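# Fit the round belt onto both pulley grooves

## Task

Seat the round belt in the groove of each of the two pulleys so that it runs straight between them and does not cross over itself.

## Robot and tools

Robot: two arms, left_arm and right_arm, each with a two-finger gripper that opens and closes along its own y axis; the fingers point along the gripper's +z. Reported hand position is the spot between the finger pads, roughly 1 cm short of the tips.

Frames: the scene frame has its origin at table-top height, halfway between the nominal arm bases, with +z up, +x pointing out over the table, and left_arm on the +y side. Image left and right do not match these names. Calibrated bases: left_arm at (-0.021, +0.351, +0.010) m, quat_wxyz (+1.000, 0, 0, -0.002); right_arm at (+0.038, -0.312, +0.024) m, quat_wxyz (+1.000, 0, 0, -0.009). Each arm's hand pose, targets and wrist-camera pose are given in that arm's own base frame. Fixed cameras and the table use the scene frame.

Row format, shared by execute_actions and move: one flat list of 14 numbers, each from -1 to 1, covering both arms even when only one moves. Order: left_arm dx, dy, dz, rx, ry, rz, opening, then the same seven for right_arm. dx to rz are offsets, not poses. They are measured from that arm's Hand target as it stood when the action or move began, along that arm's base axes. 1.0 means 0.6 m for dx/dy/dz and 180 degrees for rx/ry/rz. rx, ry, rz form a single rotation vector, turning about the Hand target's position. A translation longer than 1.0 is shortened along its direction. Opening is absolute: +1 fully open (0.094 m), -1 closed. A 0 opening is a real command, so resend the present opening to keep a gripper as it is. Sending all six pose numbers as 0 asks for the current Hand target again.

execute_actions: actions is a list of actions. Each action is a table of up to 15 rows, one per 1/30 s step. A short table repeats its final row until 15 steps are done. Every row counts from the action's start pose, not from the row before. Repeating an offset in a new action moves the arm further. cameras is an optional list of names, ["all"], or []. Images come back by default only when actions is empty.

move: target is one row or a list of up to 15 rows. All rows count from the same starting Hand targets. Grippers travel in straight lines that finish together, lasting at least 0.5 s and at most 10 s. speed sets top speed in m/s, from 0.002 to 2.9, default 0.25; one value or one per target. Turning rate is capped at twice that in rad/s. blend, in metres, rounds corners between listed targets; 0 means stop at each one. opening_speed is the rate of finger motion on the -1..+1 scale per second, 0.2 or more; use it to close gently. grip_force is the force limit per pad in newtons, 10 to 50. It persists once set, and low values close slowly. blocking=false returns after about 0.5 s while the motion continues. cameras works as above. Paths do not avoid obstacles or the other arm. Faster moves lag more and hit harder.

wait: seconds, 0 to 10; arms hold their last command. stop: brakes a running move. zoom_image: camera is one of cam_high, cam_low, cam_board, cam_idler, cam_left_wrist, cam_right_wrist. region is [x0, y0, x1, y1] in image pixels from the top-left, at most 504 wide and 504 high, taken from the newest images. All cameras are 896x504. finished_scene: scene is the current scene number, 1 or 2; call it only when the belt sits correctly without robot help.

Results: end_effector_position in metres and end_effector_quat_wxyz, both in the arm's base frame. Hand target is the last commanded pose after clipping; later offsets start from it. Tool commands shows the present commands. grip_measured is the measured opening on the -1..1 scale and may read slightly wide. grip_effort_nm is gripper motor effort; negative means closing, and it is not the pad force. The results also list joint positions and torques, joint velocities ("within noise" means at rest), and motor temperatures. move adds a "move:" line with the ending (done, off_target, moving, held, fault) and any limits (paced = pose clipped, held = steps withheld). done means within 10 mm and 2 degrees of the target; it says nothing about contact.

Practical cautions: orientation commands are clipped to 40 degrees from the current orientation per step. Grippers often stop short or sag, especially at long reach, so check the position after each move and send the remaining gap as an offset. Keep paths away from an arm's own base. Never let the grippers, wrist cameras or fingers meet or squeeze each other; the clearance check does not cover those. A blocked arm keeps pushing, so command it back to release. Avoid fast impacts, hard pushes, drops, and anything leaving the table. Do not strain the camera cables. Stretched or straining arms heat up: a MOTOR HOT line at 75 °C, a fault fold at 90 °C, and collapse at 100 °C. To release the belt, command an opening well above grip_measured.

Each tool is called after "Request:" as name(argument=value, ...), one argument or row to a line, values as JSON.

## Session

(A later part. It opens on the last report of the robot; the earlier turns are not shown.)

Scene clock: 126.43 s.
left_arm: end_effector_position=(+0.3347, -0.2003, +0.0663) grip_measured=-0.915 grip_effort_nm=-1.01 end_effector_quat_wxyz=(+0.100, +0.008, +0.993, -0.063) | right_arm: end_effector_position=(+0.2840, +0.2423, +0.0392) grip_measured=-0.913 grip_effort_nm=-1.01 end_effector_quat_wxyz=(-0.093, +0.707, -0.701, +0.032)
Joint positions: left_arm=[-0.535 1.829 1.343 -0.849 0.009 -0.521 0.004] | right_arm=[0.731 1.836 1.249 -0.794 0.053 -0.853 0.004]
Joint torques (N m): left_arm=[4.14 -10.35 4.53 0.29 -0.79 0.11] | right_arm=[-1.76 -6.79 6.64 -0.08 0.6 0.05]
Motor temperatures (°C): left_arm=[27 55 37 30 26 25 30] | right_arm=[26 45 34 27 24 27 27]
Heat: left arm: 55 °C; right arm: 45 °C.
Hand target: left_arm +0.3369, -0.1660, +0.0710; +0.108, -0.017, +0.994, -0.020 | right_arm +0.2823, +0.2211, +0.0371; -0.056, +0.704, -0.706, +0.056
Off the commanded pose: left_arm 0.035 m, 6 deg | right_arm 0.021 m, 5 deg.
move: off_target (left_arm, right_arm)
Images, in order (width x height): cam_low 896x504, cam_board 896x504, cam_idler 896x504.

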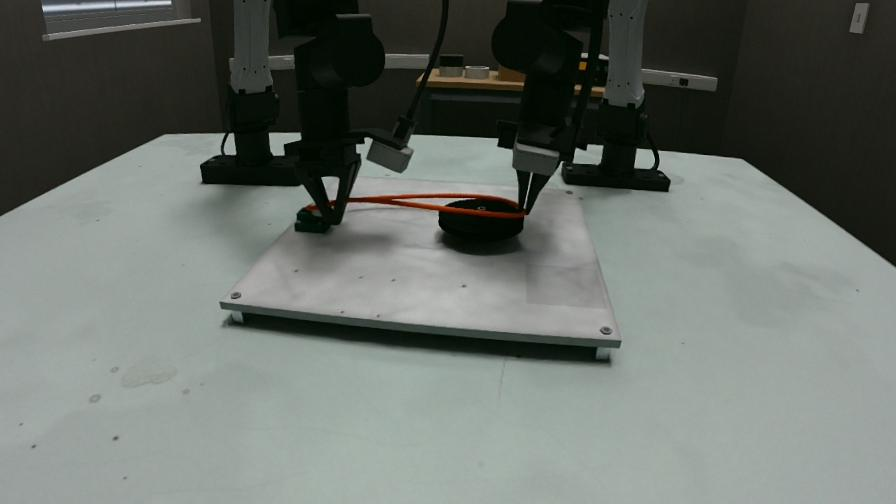

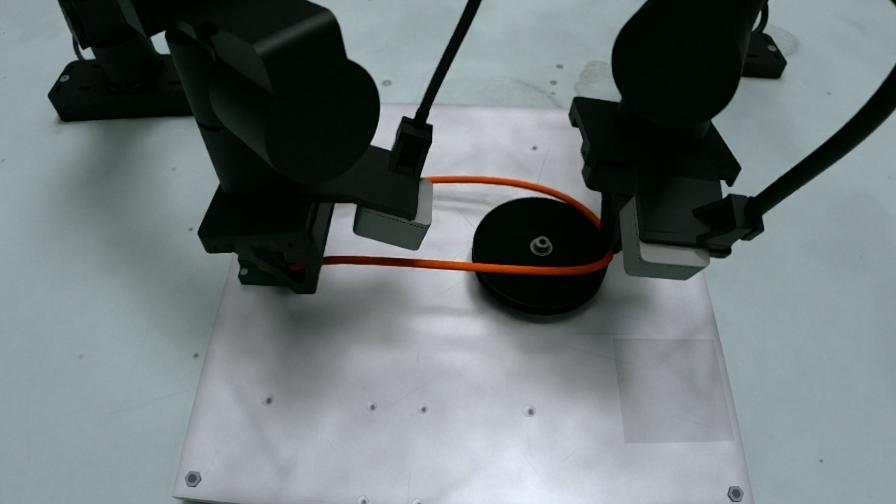

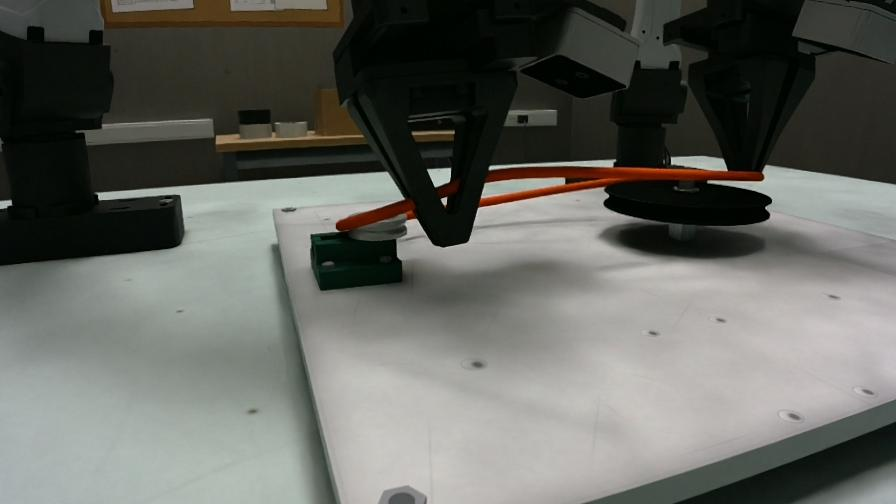

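Request:
move(
  target=[
    [0,-0.01,0,0,0,0,-0.96,0.025,0.002,-0.004,0,0.03,0,-0.96],
    [0,-0.01,0,0,0,0,-0.96,0.03,0.006,-0.026,0,0.045,0,-0.96],
  ],
  speed=0.06,
  cameras=["cam_idler","cam_board"],
)

Request:
zoom_image(
  camera="cam_idler",
  region=[260, 150, 460, 310],
)

Scene clock: 131.87 s.
left_arm: end_effector_position=(+0.3350, -0.2005, +0.0664) grip_measured=-0.915 grip_effort_nm=-1.01 end_effector_quat_wxyz=(+0.100, +0.008, +0.993, -0.063) | right_arm: end_effector_position=(+0.2998, +0.2453, +0.0249) grip_measured=-0.913 grip_effort_nm=-1.01 end_effector_quat_wxyz=(-0.041, +0.710, -0.703, -0.009)
Joint positions: left_arm=[-0.535 1.829 1.343 -0.848 0.009 -0.52 0.004] | right_arm=[0.673 1.997 1.426 -0.921 -0.028 -0.908 0.004]
Joint torques (N m): left_arm=[2.82 -9.61 5.56 0.26 -0.82 -0.05] | right_arm=[-2.66 -7.04 6.76 -0.27 0.35 -0.03]
Motor temperatures (°C): left_arm=[28 56 37 30 26 25 30] | right_arm=[26 45 34 27 24 27 27]
Heat: left arm: 56 °C; right arm: 45 °C.
Hand target: left_arm +0.3369, -0.1720, +0.0710; +0.108, -0.017, +0.994, -0.020 | right_arm +0.3001, +0.2248, +0.0215; -0.005, +0.706, -0.708, +0.006
Off the commanded pose: left_arm 0.029 m, 6 deg | right_arm 0.021 m, 5 deg.
move: off_target (left_arm, right_arm)
Images, in order (width x height): cam_board 896x504, cam_idler 896x504.

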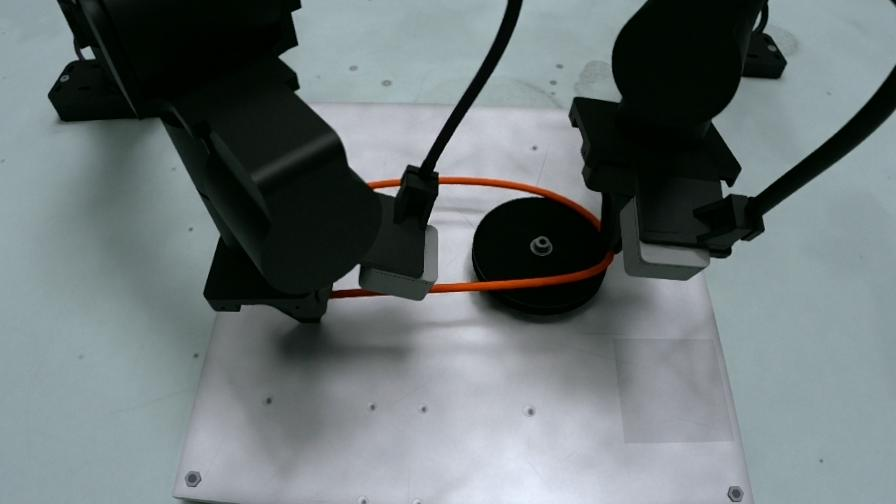

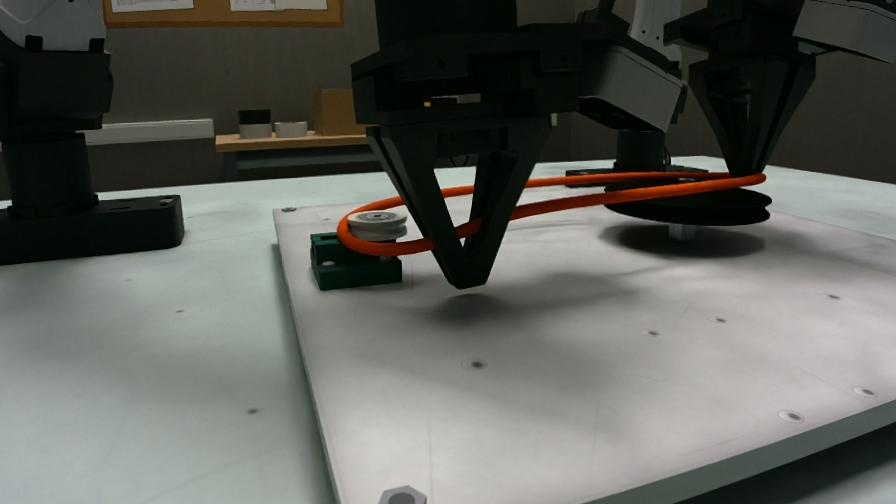

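Scaled by 2.520 from the camera's 896x504 image, which has a finer 1280x720 frame.

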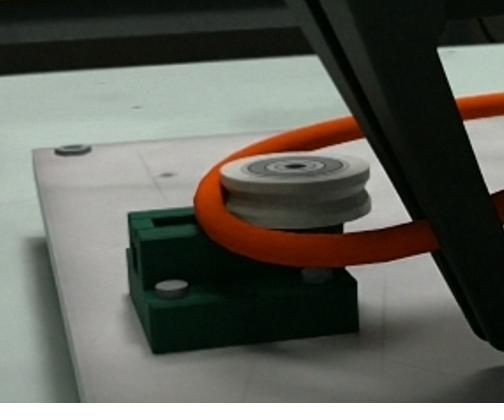

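Request:
move(
  target=[
    [0,0,0,0,0,0,-0.96,0.02,0.05,0.005,0,0,0,-0.96],
    [0.01,0.02,0,0,0,0,-0.96,0.06,0.08,0.01,0,0,0,-0.96],
    [0.02,0.03,-0.025,0,0,0,-0.96,0.08,0.08,0.01,0,0,0,-0.96],
  ],
  speed=0.06,
  cameras=["cam_idler","cam_board","cam_low","cam_left_wrist"],
)

Request:
zoom_image(
  camera="cam_idler",
  region=[560, 130, 830, 280],
)

Scene clock: 135.33 s.
left_arm: end_effector_position=(+0.3466, -0.1891, +0.0632) grip_measured=-0.915 grip_effort_nm=-1.01 end_effector_quat_wxyz=(+0.109, +0.000, +0.991, -0.072) | right_arm: end_effector_position=(+0.3183, +0.2641, +0.0255) grip_measured=-0.913 grip_effort_nm=-1.01 end_effector_quat_wxyz=(+0.039, +0.703, -0.710, -0.016)
Joint positions: left_arm=[-0.488 1.829 1.324 -0.805 0.026 -0.491 0.004] | right_arm=[0.683 2.25 1.825 -1.228 -0.024 -0.88 0.004]
Joint torques (N m): left_arm=[4.21 -7.82 4.53 0.42 -0.85 0.34] | right_arm=[-1.52 -8.96 8.8 0.8 0.34 -0.1]
Motor temperatures (°C): left_arm=[28 56 37 30 26 25 30] | right_arm=[26 45 35 27 24 27 27]
Heat: left arm: 56 °C; right arm: 45 °C.
Hand target: left_arm +0.3490, -0.1539, +0.0560; +0.108, -0.017, +0.994, -0.020 | right_arm +0.3482, +0.2728, +0.0275; -0.005, +0.706, -0.708, +0.006
Off the commanded pose: left_arm 0.036 m, 6 deg | right_arm 0.031 m, 6 deg.
move: off_target (left_arm, right_arm)
camera_calibration:
cam_left_wrist: T_world_to_cam=[[-0.0163093, -0.989933, 0.140597, -0.19155], [-0.979483, 0.0440667, 0.19665, 0.376375], [-0.200866, -0.134505, -0.970341, 0.191977], [0, 0, 0, 1]] pos_world=[0.40409, -0.180385, 0.139201]
Images, in order (width x height): cam_low 896x504, cam_board 896x504, cam_idler 896x504, cam_left_wrist 896x504.

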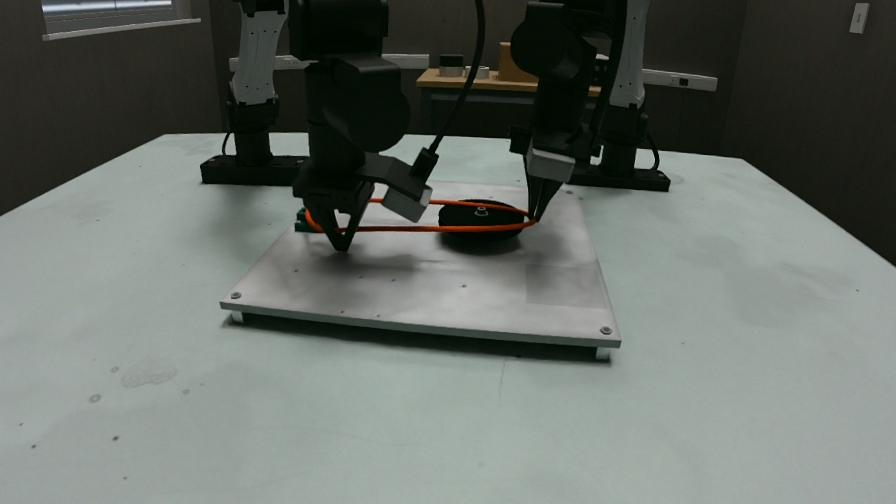

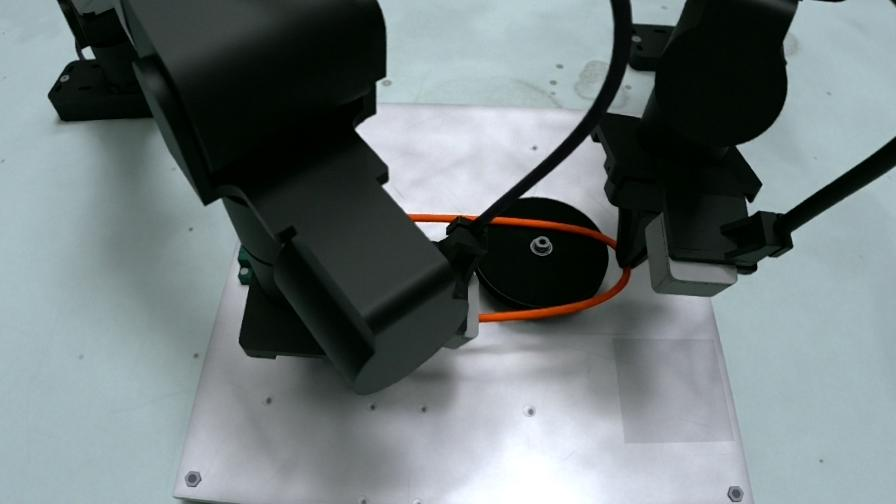

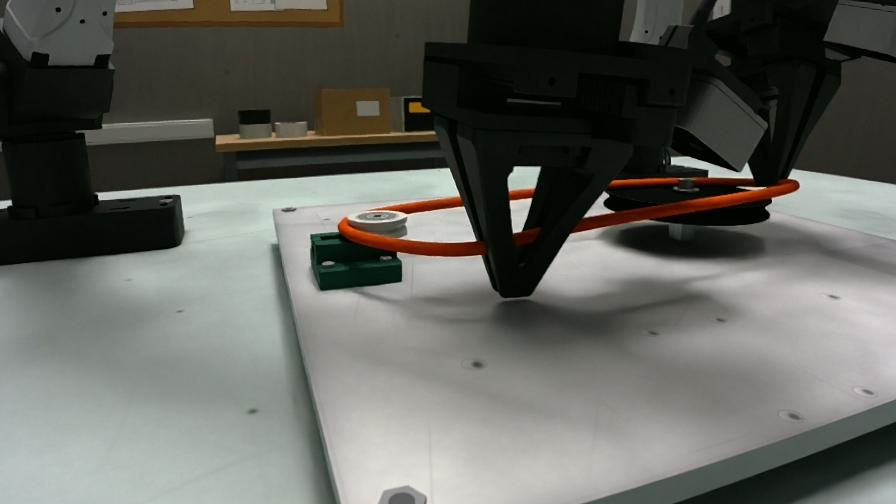

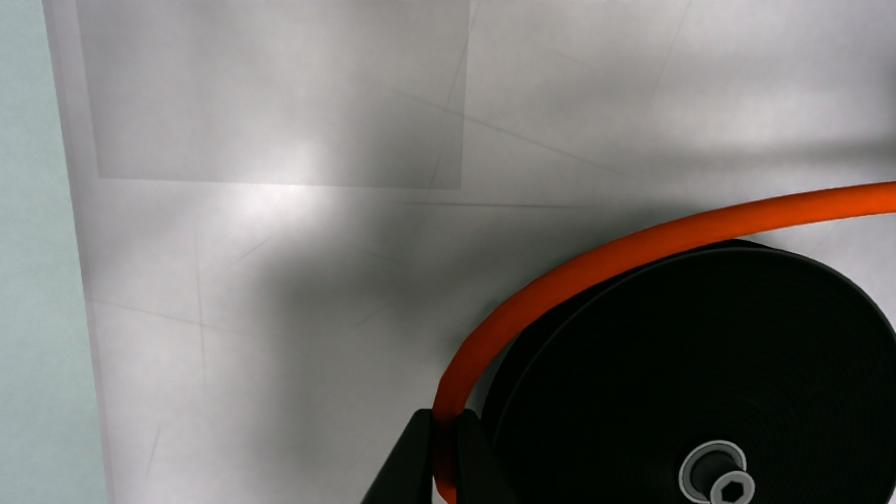

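Scaled by 1.867 from the camera's 896x504 image, which has a finer 1280x720 frame.

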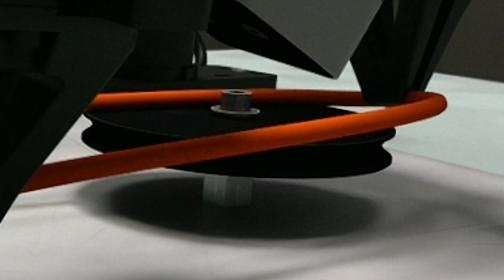

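Request:
move(
  target=[
    [0,0.01,-0.03,0,0,0,-0.96,0,0.005,0.003,0,0,0,-0.96],
    [0,0.01,-0.04,0,0,0,-0.96,-0.02,0.005,0.003,0,0,0,-0.96],
  ],
  speed=0.06,
  cameras=["cam_idler","cam_low","cam_left_wrist"],
)

Request:
zoom_image(
  camera="cam_idler",
  region=[560, 130, 830, 280],
)

Request:
zoom_image(
  camera="cam_low",
  region=[400, 180, 560, 270],
)

Scene clock: 137.47 s.
left_arm: end_effector_position=(+0.3601, -0.1903, +0.0557) grip_measured=-0.915 grip_effort_nm=-1.01 end_effector_quat_wxyz=(+0.137, +0.000, +0.986, -0.091) | right_arm: end_effector_position=(+0.3145, +0.2640, +0.0241) grip_measured=-0.913 grip_effort_nm=-1.01 end_effector_quat_wxyz=(+0.048, +0.703, -0.710, -0.014)
Joint positions: left_arm=[-0.47 1.829 1.273 -0.686 0.037 -0.477 0.004] | right_arm=[0.69 2.256 1.829 -1.242 -0.02 -0.872 0.004]
Joint torques (N m): left_arm=[3.84 -6.34 2.89 0.26 -0.91 0.36] | right_arm=[-0.02 -11.69 5.49 1 0.32 0.02]
Motor temperatures (°C): left_arm=[28 56 36 30 26 25 30] | right_arm=[26 45 35 27 24 27 27]
Heat: left arm: 56 °C; right arm: 45 °C.
Hand target: left_arm +0.3489, -0.1480, +0.0319; +0.108, -0.017, +0.994, -0.020 | right_arm +0.3362, +0.2758, +0.0293; -0.006, +0.706, -0.708, +0.006
Off the commanded pose: left_arm 0.050 m, 9 deg | right_arm 0.025 m, 7 deg.
move: off_target (left_arm, right_arm)
camera_calibration:
cam_left_wrist: T_world_to_cam=[[-0.0243136, -0.983997, 0.176521, -0.189472], [-0.989162, 0.0492547, 0.13832, 0.398809], [-0.144801, -0.171245, -0.97453, 0.160232], [0, 0, 0, 1]] pos_world=[0.413082, -0.178645, 0.134433]
Images, in order (width x height): cam_low 896x504, cam_idler 896x504, cam_left_wrist 896x504.

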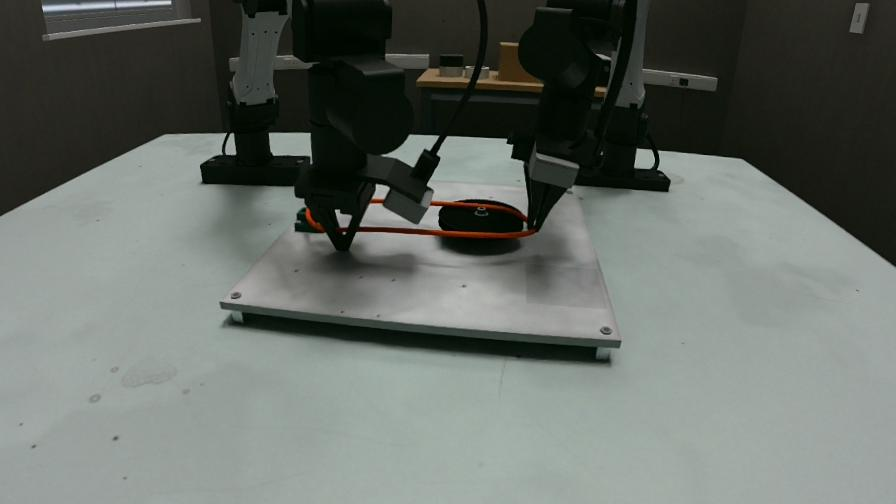

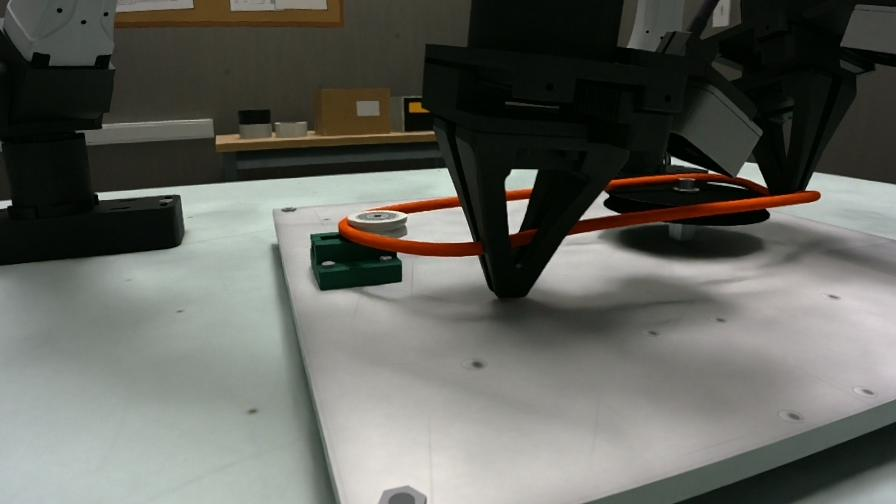

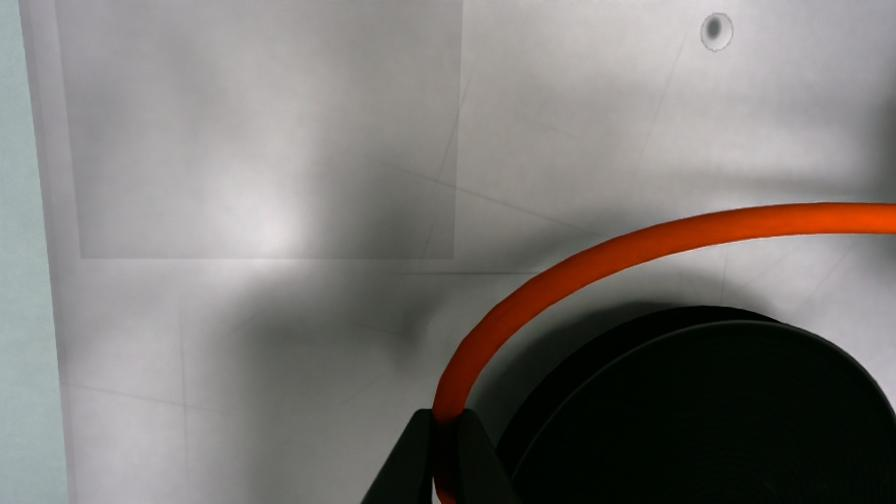

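Scaled by 1.867 from the camera's 896x504 image, which has a finer 1280x720 frame.

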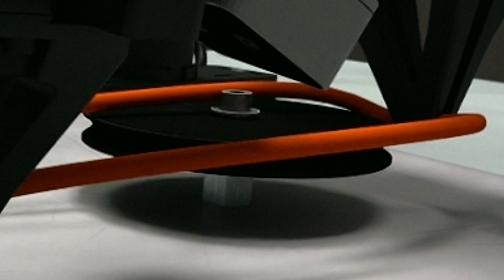

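Scaled by 3.150 from the camera's 896x504 image, which has a finer 1280x720 frame.

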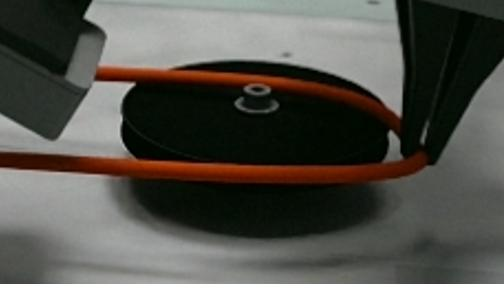

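Request:
move(
  target=[
    [0,0,0,0,0,0,-0.96,0,0,0,0,0,0,-0.7],
    [0,0,0,0,0,0,-0.96,0,0,0.13,0,0,0,-0.6],
    [0,0,0,0,0,0,-0.96,-0.14,0.08,0.13,0,0,0,-0.5],
  ],
  speed=0.1,
  cameras=["cam_idler","cam_low","cam_right_wrist"],
)

Scene clock: 142.87 s.
left_arm: end_effector_position=(+0.3556, -0.1828, +0.0498) grip_measured=-0.915 grip_effort_nm=-1.01 end_effector_quat_wxyz=(+0.128, -0.001, +0.988, -0.082) | right_arm: end_effector_position=(+0.2485, +0.3239, +0.0928) grip_measured=-0.502 grip_effort_nm=0.10 end_effector_quat_wxyz=(+0.020, +0.709, -0.705, +0.002)
Joint positions: left_arm=[-0.461 1.829 1.256 -0.695 0.033 -0.468 0.004] | right_arm=[0.916 2.157 1.945 -1.399 -0.001 -0.662 0.023]
Joint torques (N m): left_arm=[3.11 -6.3 3.99 0.34 -0.88 0.26] | right_arm=[-0.39 -13.12 4.9 0.31 0.16 0.21]
Heat: left arm: 54 °C; right arm: 48 °C.
Hand target: left_arm +0.3489, -0.1479, +0.0319; +0.108, -0.017, +0.994, -0.020 | right_arm +0.2521, +0.3238, +0.1073; -0.005, +0.707, -0.708, +0.006
Off the commanded pose: left_arm 0.040 m, 8 deg | right_arm 0.015 m, 3 deg.
move: off_target (left_arm, right_arm); target 2's new opening was sent with right_arm's hand 0.019 m and 2 deg from that target; target 3's new opening was sent with right_arm's hand 0.015 m and 3 deg from that target
camera_calibration:
cam_right_wrist: T_world_to_cam=[[0.999711, 0.00714872, -0.0229401, -0.24668], [0.0166364, -0.8948, 0.446158, 0.283112], [-0.0173373, -0.446411, -0.89466, 0.322791], [0, 0, 0, 1]] pos_world=[0.247495, 0.399189, 0.156817]
Images, in order (width x height): cam_low 896x504, cam_idler 896x504, cam_right_wrist 896x504.

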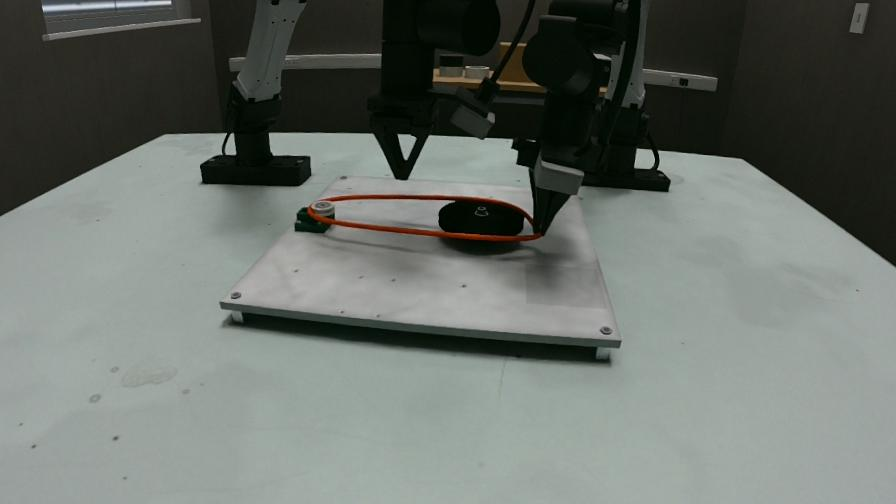

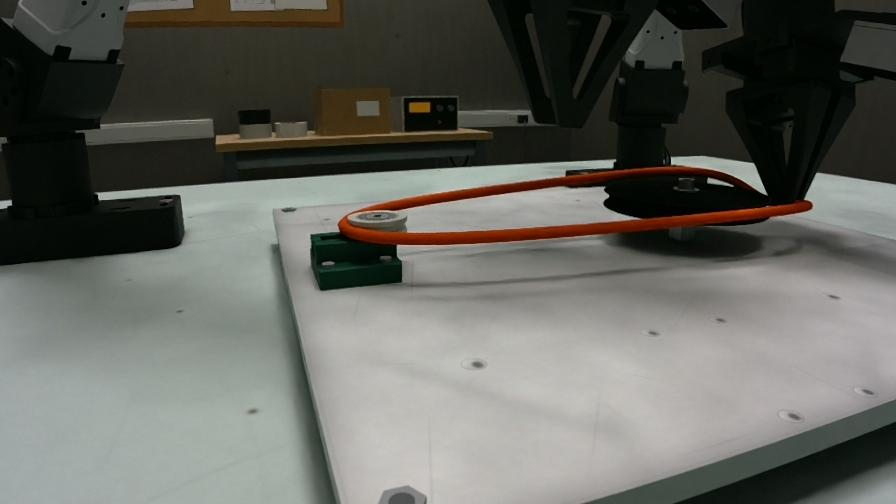

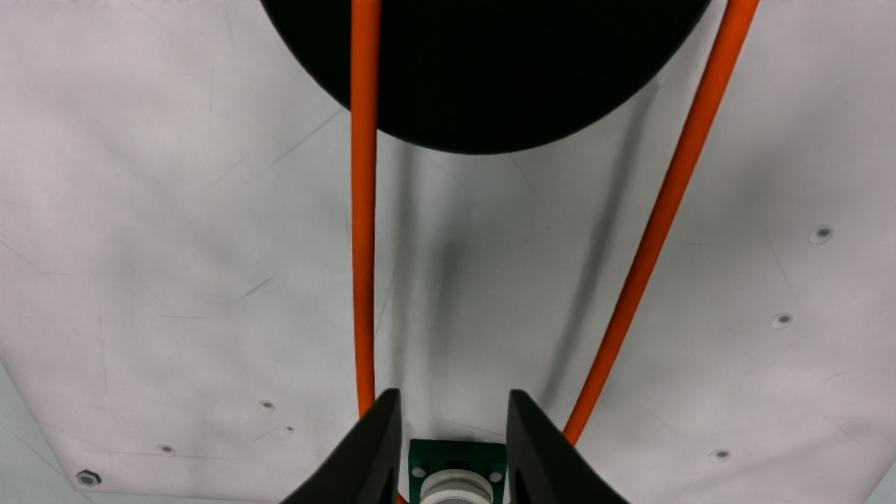

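Request:
move(
  target=[
    [0,0,0,0,0,0,-0.96,-0.044,0,0,0,0,0,-0.4],
    [0,0,0,0,0,0,-0.96,-0.044,0,-0.115,0,0,0,-0.4],
    [0,0,0,0,0,0,-0.96,-0.044,0,-0.115,0,0,0,-0.96],
  ],
  speed=0.1,
  cameras=["cam_right_wrist"],
)

Scene clock: 146.17 s.
left_arm: end_effector_position=(+0.3556, -0.1828, +0.0498) grip_measured=-0.915 grip_effort_nm=-1.01 end_effector_quat_wxyz=(+0.128, -0.001, +0.988, -0.082) | right_arm: end_effector_position=(+0.2234, +0.3232, +0.0376) grip_measured=-0.893 grip_effort_nm=-1.01 end_effector_quat_wxyz=(+0.003, +0.708, -0.707, +0.000)
Joint positions: left_arm=[-0.461 1.829 1.256 -0.695 0.033 -0.468 0.004] | right_arm=[0.966 2.082 1.609 -1.104 -0.001 -0.607 0.005]
Joint torques (N m): left_arm=[3.11 -6.28 3.97 0.34 -0.87 0.26] | right_arm=[0.06 -9.78 4.94 0.45 0.18 0.15]
Heat: left arm: 53 °C; right arm: 48 °C.
Hand target: left_arm +0.3489, -0.1479, +0.0319; +0.108, -0.017, +0.994, -0.020 | right_arm +0.2258, +0.3238, +0.0383; -0.005, +0.706, -0.708, +0.006
Off the commanded pose: left_arm 0.040 m, 8 deg | right_arm 0.002 m, 1 deg.
move: off_target (left_arm)
camera_calibration:
cam_right_wrist: T_world_to_cam=[[0.999996, 0.00258574, -0.00139639, -0.22225], [0.00293371, -0.906074, 0.423108, 0.315089], [-0.000171181, -0.42311, -0.906078, 0.261843], [0, 0, 0, 1]] pos_world=[0.22137, 0.396858, 0.103623]
Images, in order (width x height): cam_right_wrist 896x504.

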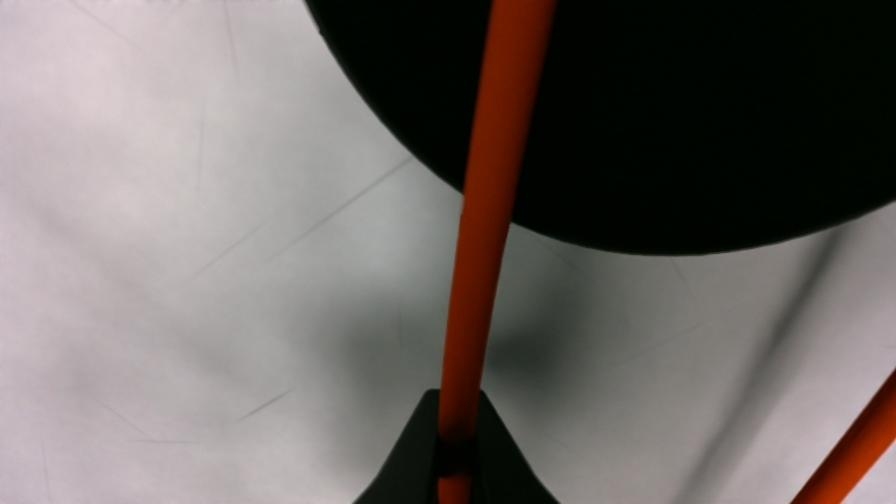

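Request:
move(
  target=[
    [0,0,0,0,0,0,-0.96,-0.08,0,0.03,0,0,0,-0.96],
    [0,0,0,0,0,0,-0.96,-0.14,0.02,0.07,0,0,0,-0.96],
  ],
  speed=0.08,
  cameras=["cam_idler","cam_low","cam_high"],
)

Request:
zoom_image(
  camera="cam_idler",
  region=[500, 80, 830, 280],
)

Request:
zoom_image(
  camera="cam_low",
  region=[340, 120, 620, 300],
)

Scene clock: 152.10 s.
left_arm: end_effector_position=(+0.3502, -0.1894, +0.0497) grip_measured=-0.915 grip_effort_nm=-1.01 end_effector_quat_wxyz=(+0.114, +0.009, +0.988, -0.101) | right_arm: end_effector_position=(+0.1772, +0.3301, +0.0546) grip_measured=-0.893 grip_effort_nm=-1.01 end_effector_quat_wxyz=(-0.025, +0.695, -0.717, +0.054)
Joint positions: left_arm=[-0.461 1.829 1.256 -0.703 0.08 -0.455 0.004] | right_arm=[1.133 1.982 1.525 -1.105 0.119 -0.407 0.005]
Joint torques (N m): left_arm=[3.12 -6.49 3.95 0.39 -1.33 0.13] | right_arm=[3.59 -12.81 7.99 -0.63 -0.98 0.23]
Heat: left arm: 52 °C; right arm: 49 °C.
Hand target: left_arm +0.3489, -0.1479, +0.0319; +0.108, -0.017, +0.994, -0.020 | right_arm +0.1419, +0.3358, +0.0803; -0.005, +0.706, -0.708, +0.006
Off the commanded pose: left_arm 0.045 m, 10 deg | right_arm 0.044 m, 6 deg.
move: off_target (left_arm, right_arm)
Images, in order (width x height): cam_high 896x504, cam_low 896x504, cam_idler 896x504.

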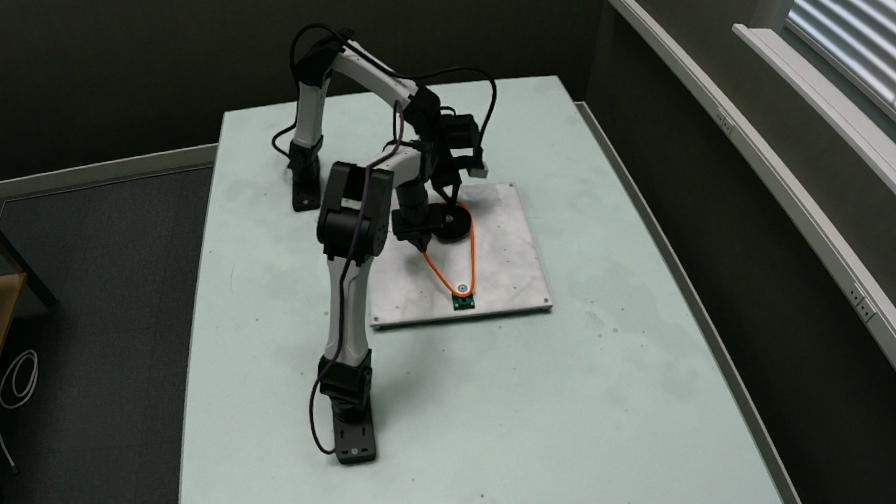

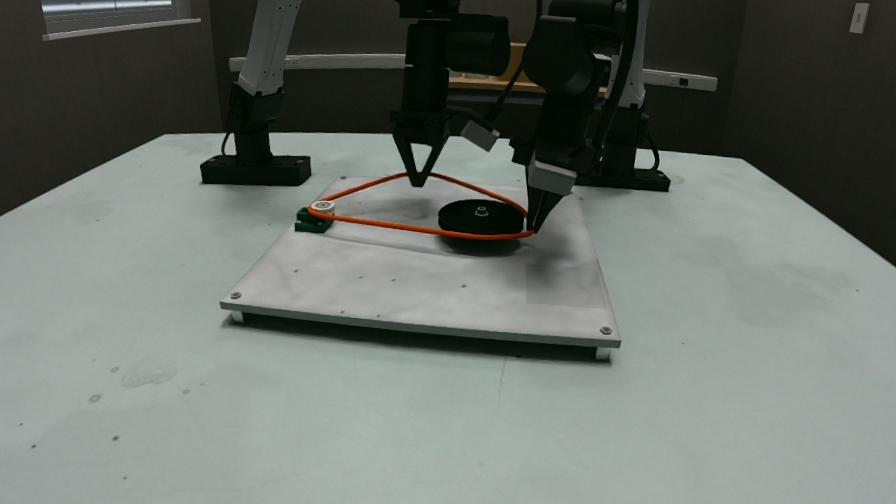

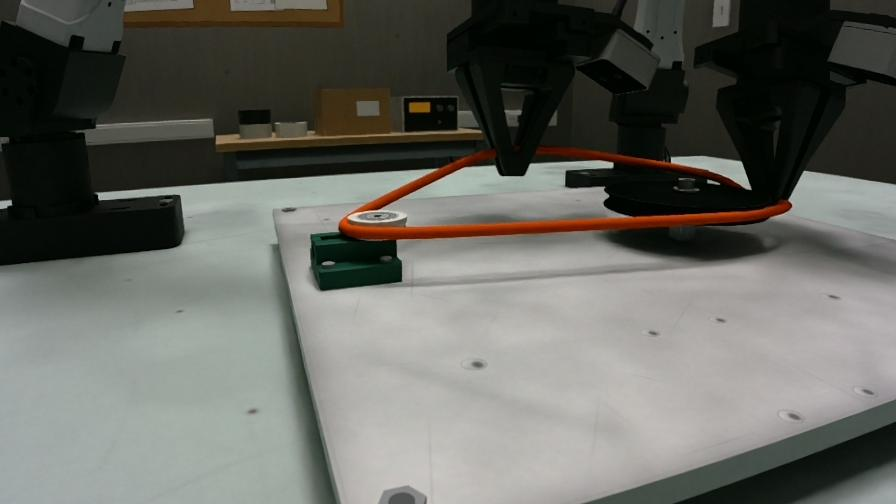

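Scaled by 1.527 from the camera's 896x504 image, which has a finer 1280x720 frame.

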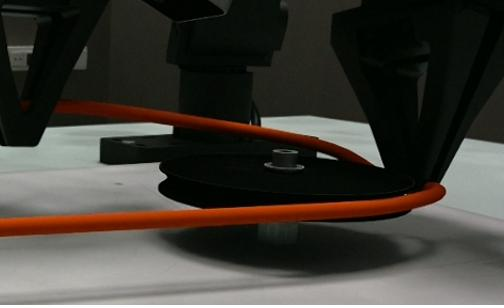

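Scaled by 1.800 from the camera's 896x504 image, which has a finer 1280x720 frame.

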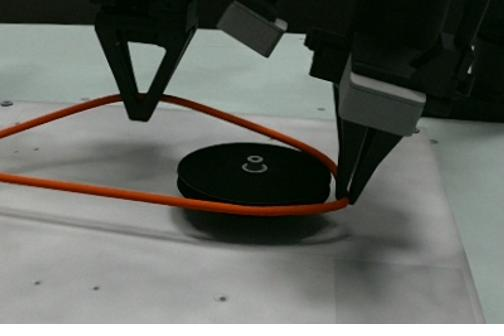

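Request:
move(
  target=[
    [-0.02,-0.03,-0.002,0,0,0,-0.96,0,0,0,0,0,0,-0.96],
    [-0.06,-0.05,0,0,0,0,-0.96,-0.005,0.02,0.02,0,0,0,-0.96],
    [-0.08,-0.05,0.02,0,0,0,-0.96,-0.01,0.04,0.05,0,0,0,-0.96],
  ],
  speed=0.08,
  cameras=["cam_idler","cam_low","cam_left_wrist"],
)

Request:
zoom_image(
  camera="cam_idler",
  region=[500, 80, 830, 280],
)

Request:
zoom_image(
  camera="cam_low",
  region=[340, 120, 620, 300],
)

Scene clock: 155.50 s.
left_arm: end_effector_position=(+0.3332, -0.1939, +0.0527) grip_measured=-0.915 grip_effort_nm=-1.01 end_effector_quat_wxyz=(+0.155, -0.008, +0.986, -0.052) | right_arm: end_effector_position=(+0.1802, +0.3236, +0.0863) grip_measured=-0.893 grip_effort_nm=-1.01 end_effector_quat_wxyz=(-0.005, +0.690, -0.718, +0.093)
Joint positions: left_arm=[-0.563 1.761 1.177 -0.667 -0.08 -0.566 0.004] | right_arm=[1.145 2.012 1.688 -1.308 0.176 -0.381 0.005]
Joint torques (N m): left_arm=[-1.17 -8.91 3.45 -0.17 -0.11 -0.31] | right_arm=[6.01 -10.76 11.32 -0.21 -1.52 0.31]
Motor temperatures (°C): left_arm=[28 52 35 30 26 25 30] | right_arm=[26 50 35 27 25 27 27]
Heat: left arm: 52 °C; right arm: 50 °C.
Hand target: left_arm +0.3009, -0.1780, +0.0439; +0.108, -0.017, +0.994, -0.020 | right_arm +0.1357, +0.3598, +0.1103; -0.005, +0.706, -0.708, +0.006
Off the commanded pose: left_arm 0.037 m, 7 deg | right_arm 0.062 m, 10 deg.
move: off_target (left_arm, right_arm)
camera_calibration:
cam_left_wrist: T_world_to_cam=[[-0.000906629, -0.994849, 0.101363, -0.198991], [-0.994254, 0.0117468, 0.106398, 0.368983], [-0.107041, -0.100684, -0.989144, 0.154777], [0, 0, 0, 1]] pos_world=[0.38325, -0.186716, 0.134008]
Images, in order (width x height): cam_low 896x504, cam_idler 896x504, cam_left_wrist 896x504.

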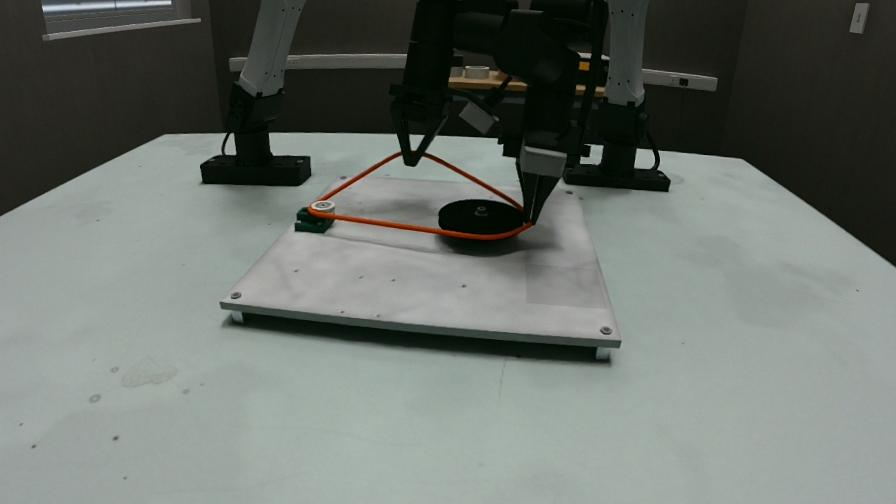

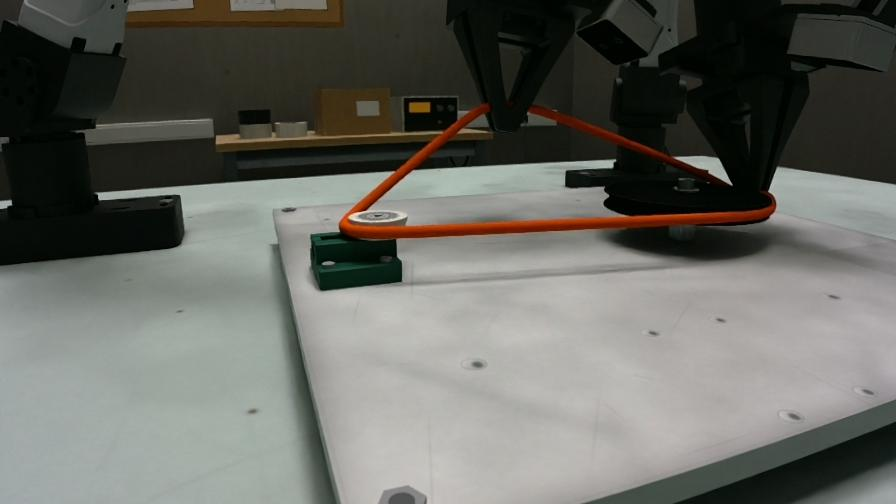

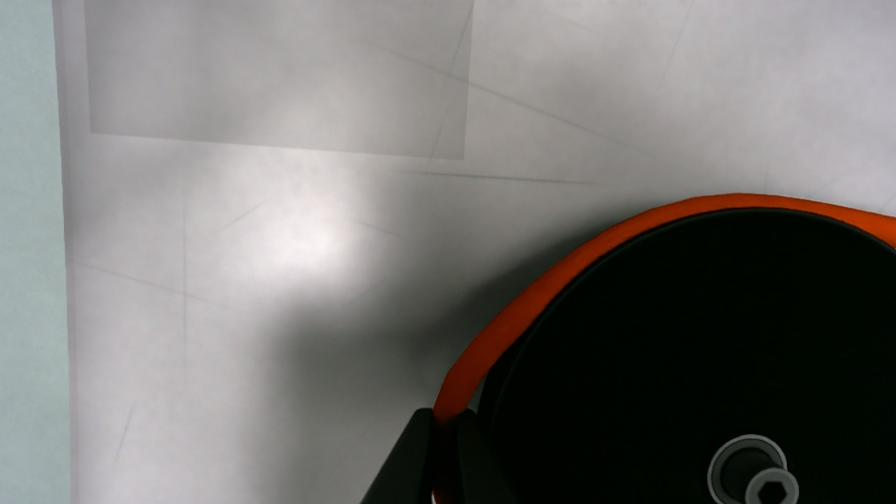

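Scaled by 1.527 from the camera's 896x504 image, which has a finer 1280x720 frame.

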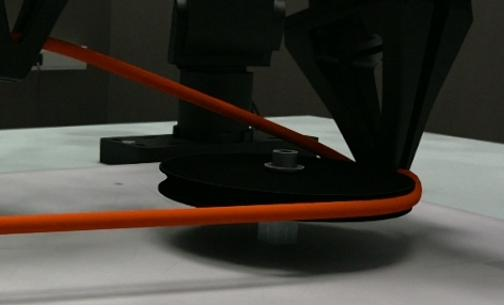

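Scaled by 1.800 from the camera's 896x504 image, which has a finer 1280x720 frame.

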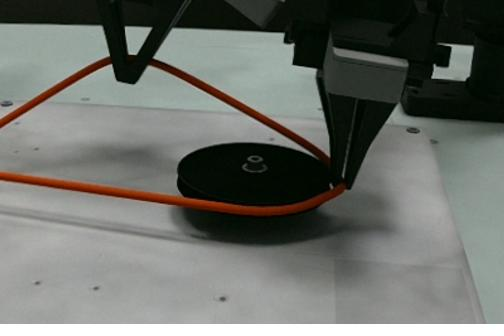

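Request:
move(
  target=[
    [-0.04,0,-0.005,0,0,0,-0.96,0,0,-0.03,0,0,0,-0.96],
    [-0.08,-0.03,-0.005,0,0,0,-0.96,-0.01,0,-0.03,0,0,0,-0.96],
  ],
  speed=0.08,
  cameras=["cam_idler","cam_low","cam_left_wrist"],
)

Request:
zoom_image(
  camera="cam_idler",
  region=[500, 80, 830, 280],
)

Request:
zoom_image(
  camera="cam_low",
  region=[340, 120, 620, 300],
)

Scene clock: 157.07 s.
left_arm: end_effector_position=(+0.3320, -0.1948, +0.0533) grip_measured=-0.915 grip_effort_nm=-1.01 end_effector_quat_wxyz=(+0.162, -0.009, +0.985, -0.054) | right_arm: end_effector_position=(+0.1929, +0.3171, +0.0817) grip_measured=-0.893 grip_effort_nm=-1.01 end_effector_quat_wxyz=(-0.007, +0.682, -0.722, +0.113)
Joint positions: left_arm=[-0.569 1.749 1.16 -0.649 -0.085 -0.573 0.004] | right_arm=[1.125 2.023 1.68 -1.297 0.216 -0.381 0.005]
Joint torques (N m): left_arm=[0.12 -6.95 6.23 0.83 -0.01 0.11] | right_arm=[1.39 -9.63 6.22 0.03 -0.21 0.1]
Heat: left arm: 52 °C; right arm: 50 °C.
Hand target: left_arm +0.3310, -0.1943, +0.0528; +0.159, -0.009, +0.986, -0.053 (not the last commanded pose) | right_arm +0.1805, +0.3234, +0.0865; -0.005, +0.690, -0.718, +0.094 (not the last commanded pose)
Off the commanded pose: left_arm 0.080 m, 7 deg | right_arm 0.077 m, 13 deg.
move: held (left_arm, right_arm; a check stopped the path); path passed 0 of 2 targets; limits=held
pose unreachable (left arm): on one or more control steps of this call, first in action 0 (counted from 0), this arm could not follow its commanded pose, so it was not sent that pose on those steps. It may still have moved: this result reports where it is.
cause: moving toward the commanded pose would bring a part of the arm too close to another arm (this arm's wrist (the part past joint 4) and the right arm's wrist (the part past joint 4), along the way the arms are being sent, or toward where that arm still pushes).
pose unreachable (right arm): on one or more control steps of this call, first in action 0 (counted from 0), this arm could not follow its commanded pose, so it was not sent that pose on those steps. It may still have moved: this result reports where it is.
cause: moving toward the commanded pose would bring a part of the arm too close to another arm (this arm's wrist (the part past joint 4) and the left arm's wrist (the part past joint 4), along the way the arms are being sent, or toward where that arm still pushes).
camera_calibration:
cam_left_wrist: T_world_to_cam=[[0.000191642, -0.994311, 0.106518, -0.200524], [-0.995607, 0.0097833, 0.0931153, 0.368548], [-0.0936276, -0.106068, -0.989941, 0.149578], [0, 0, 0, 1]] pos_world=[0.380972, -0.187124, 0.135115]
Images, in order (width x height): cam_low 896x504, cam_idler 896x504, cam_left_wrist 896x504.

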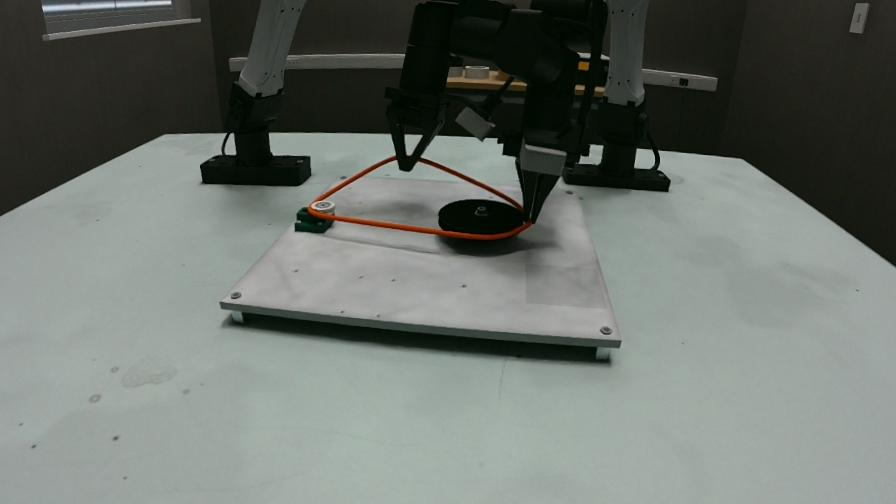

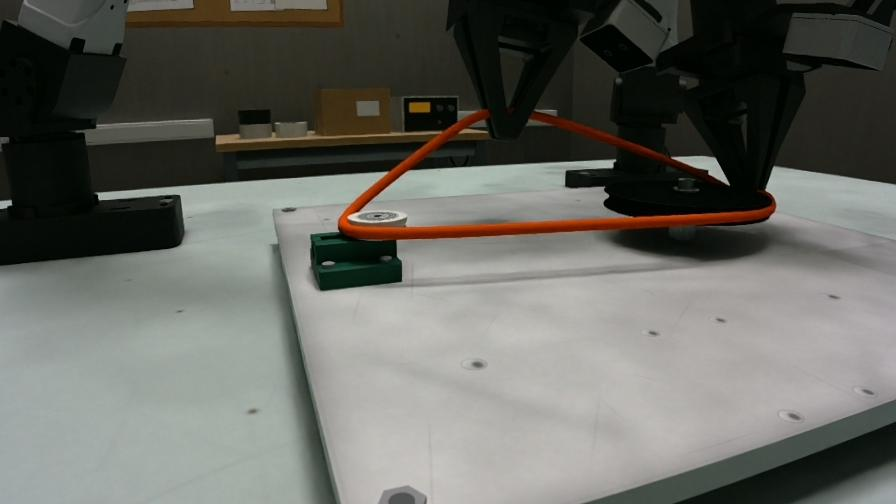

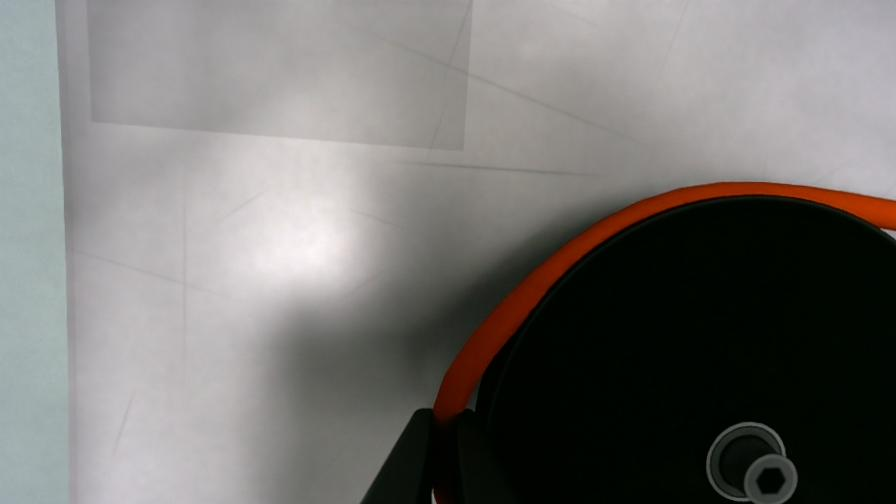

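Scaled by 1.527 from the camera's 896x504 image, which has a finer 1280x720 frame.

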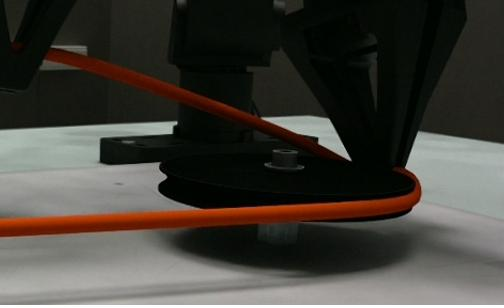

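Scaled by 1.800 from the camera's 896x504 image, which has a finer 1280x720 frame.

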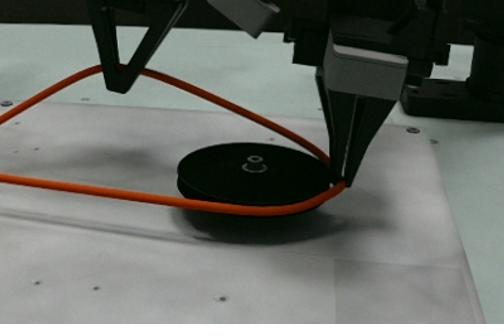

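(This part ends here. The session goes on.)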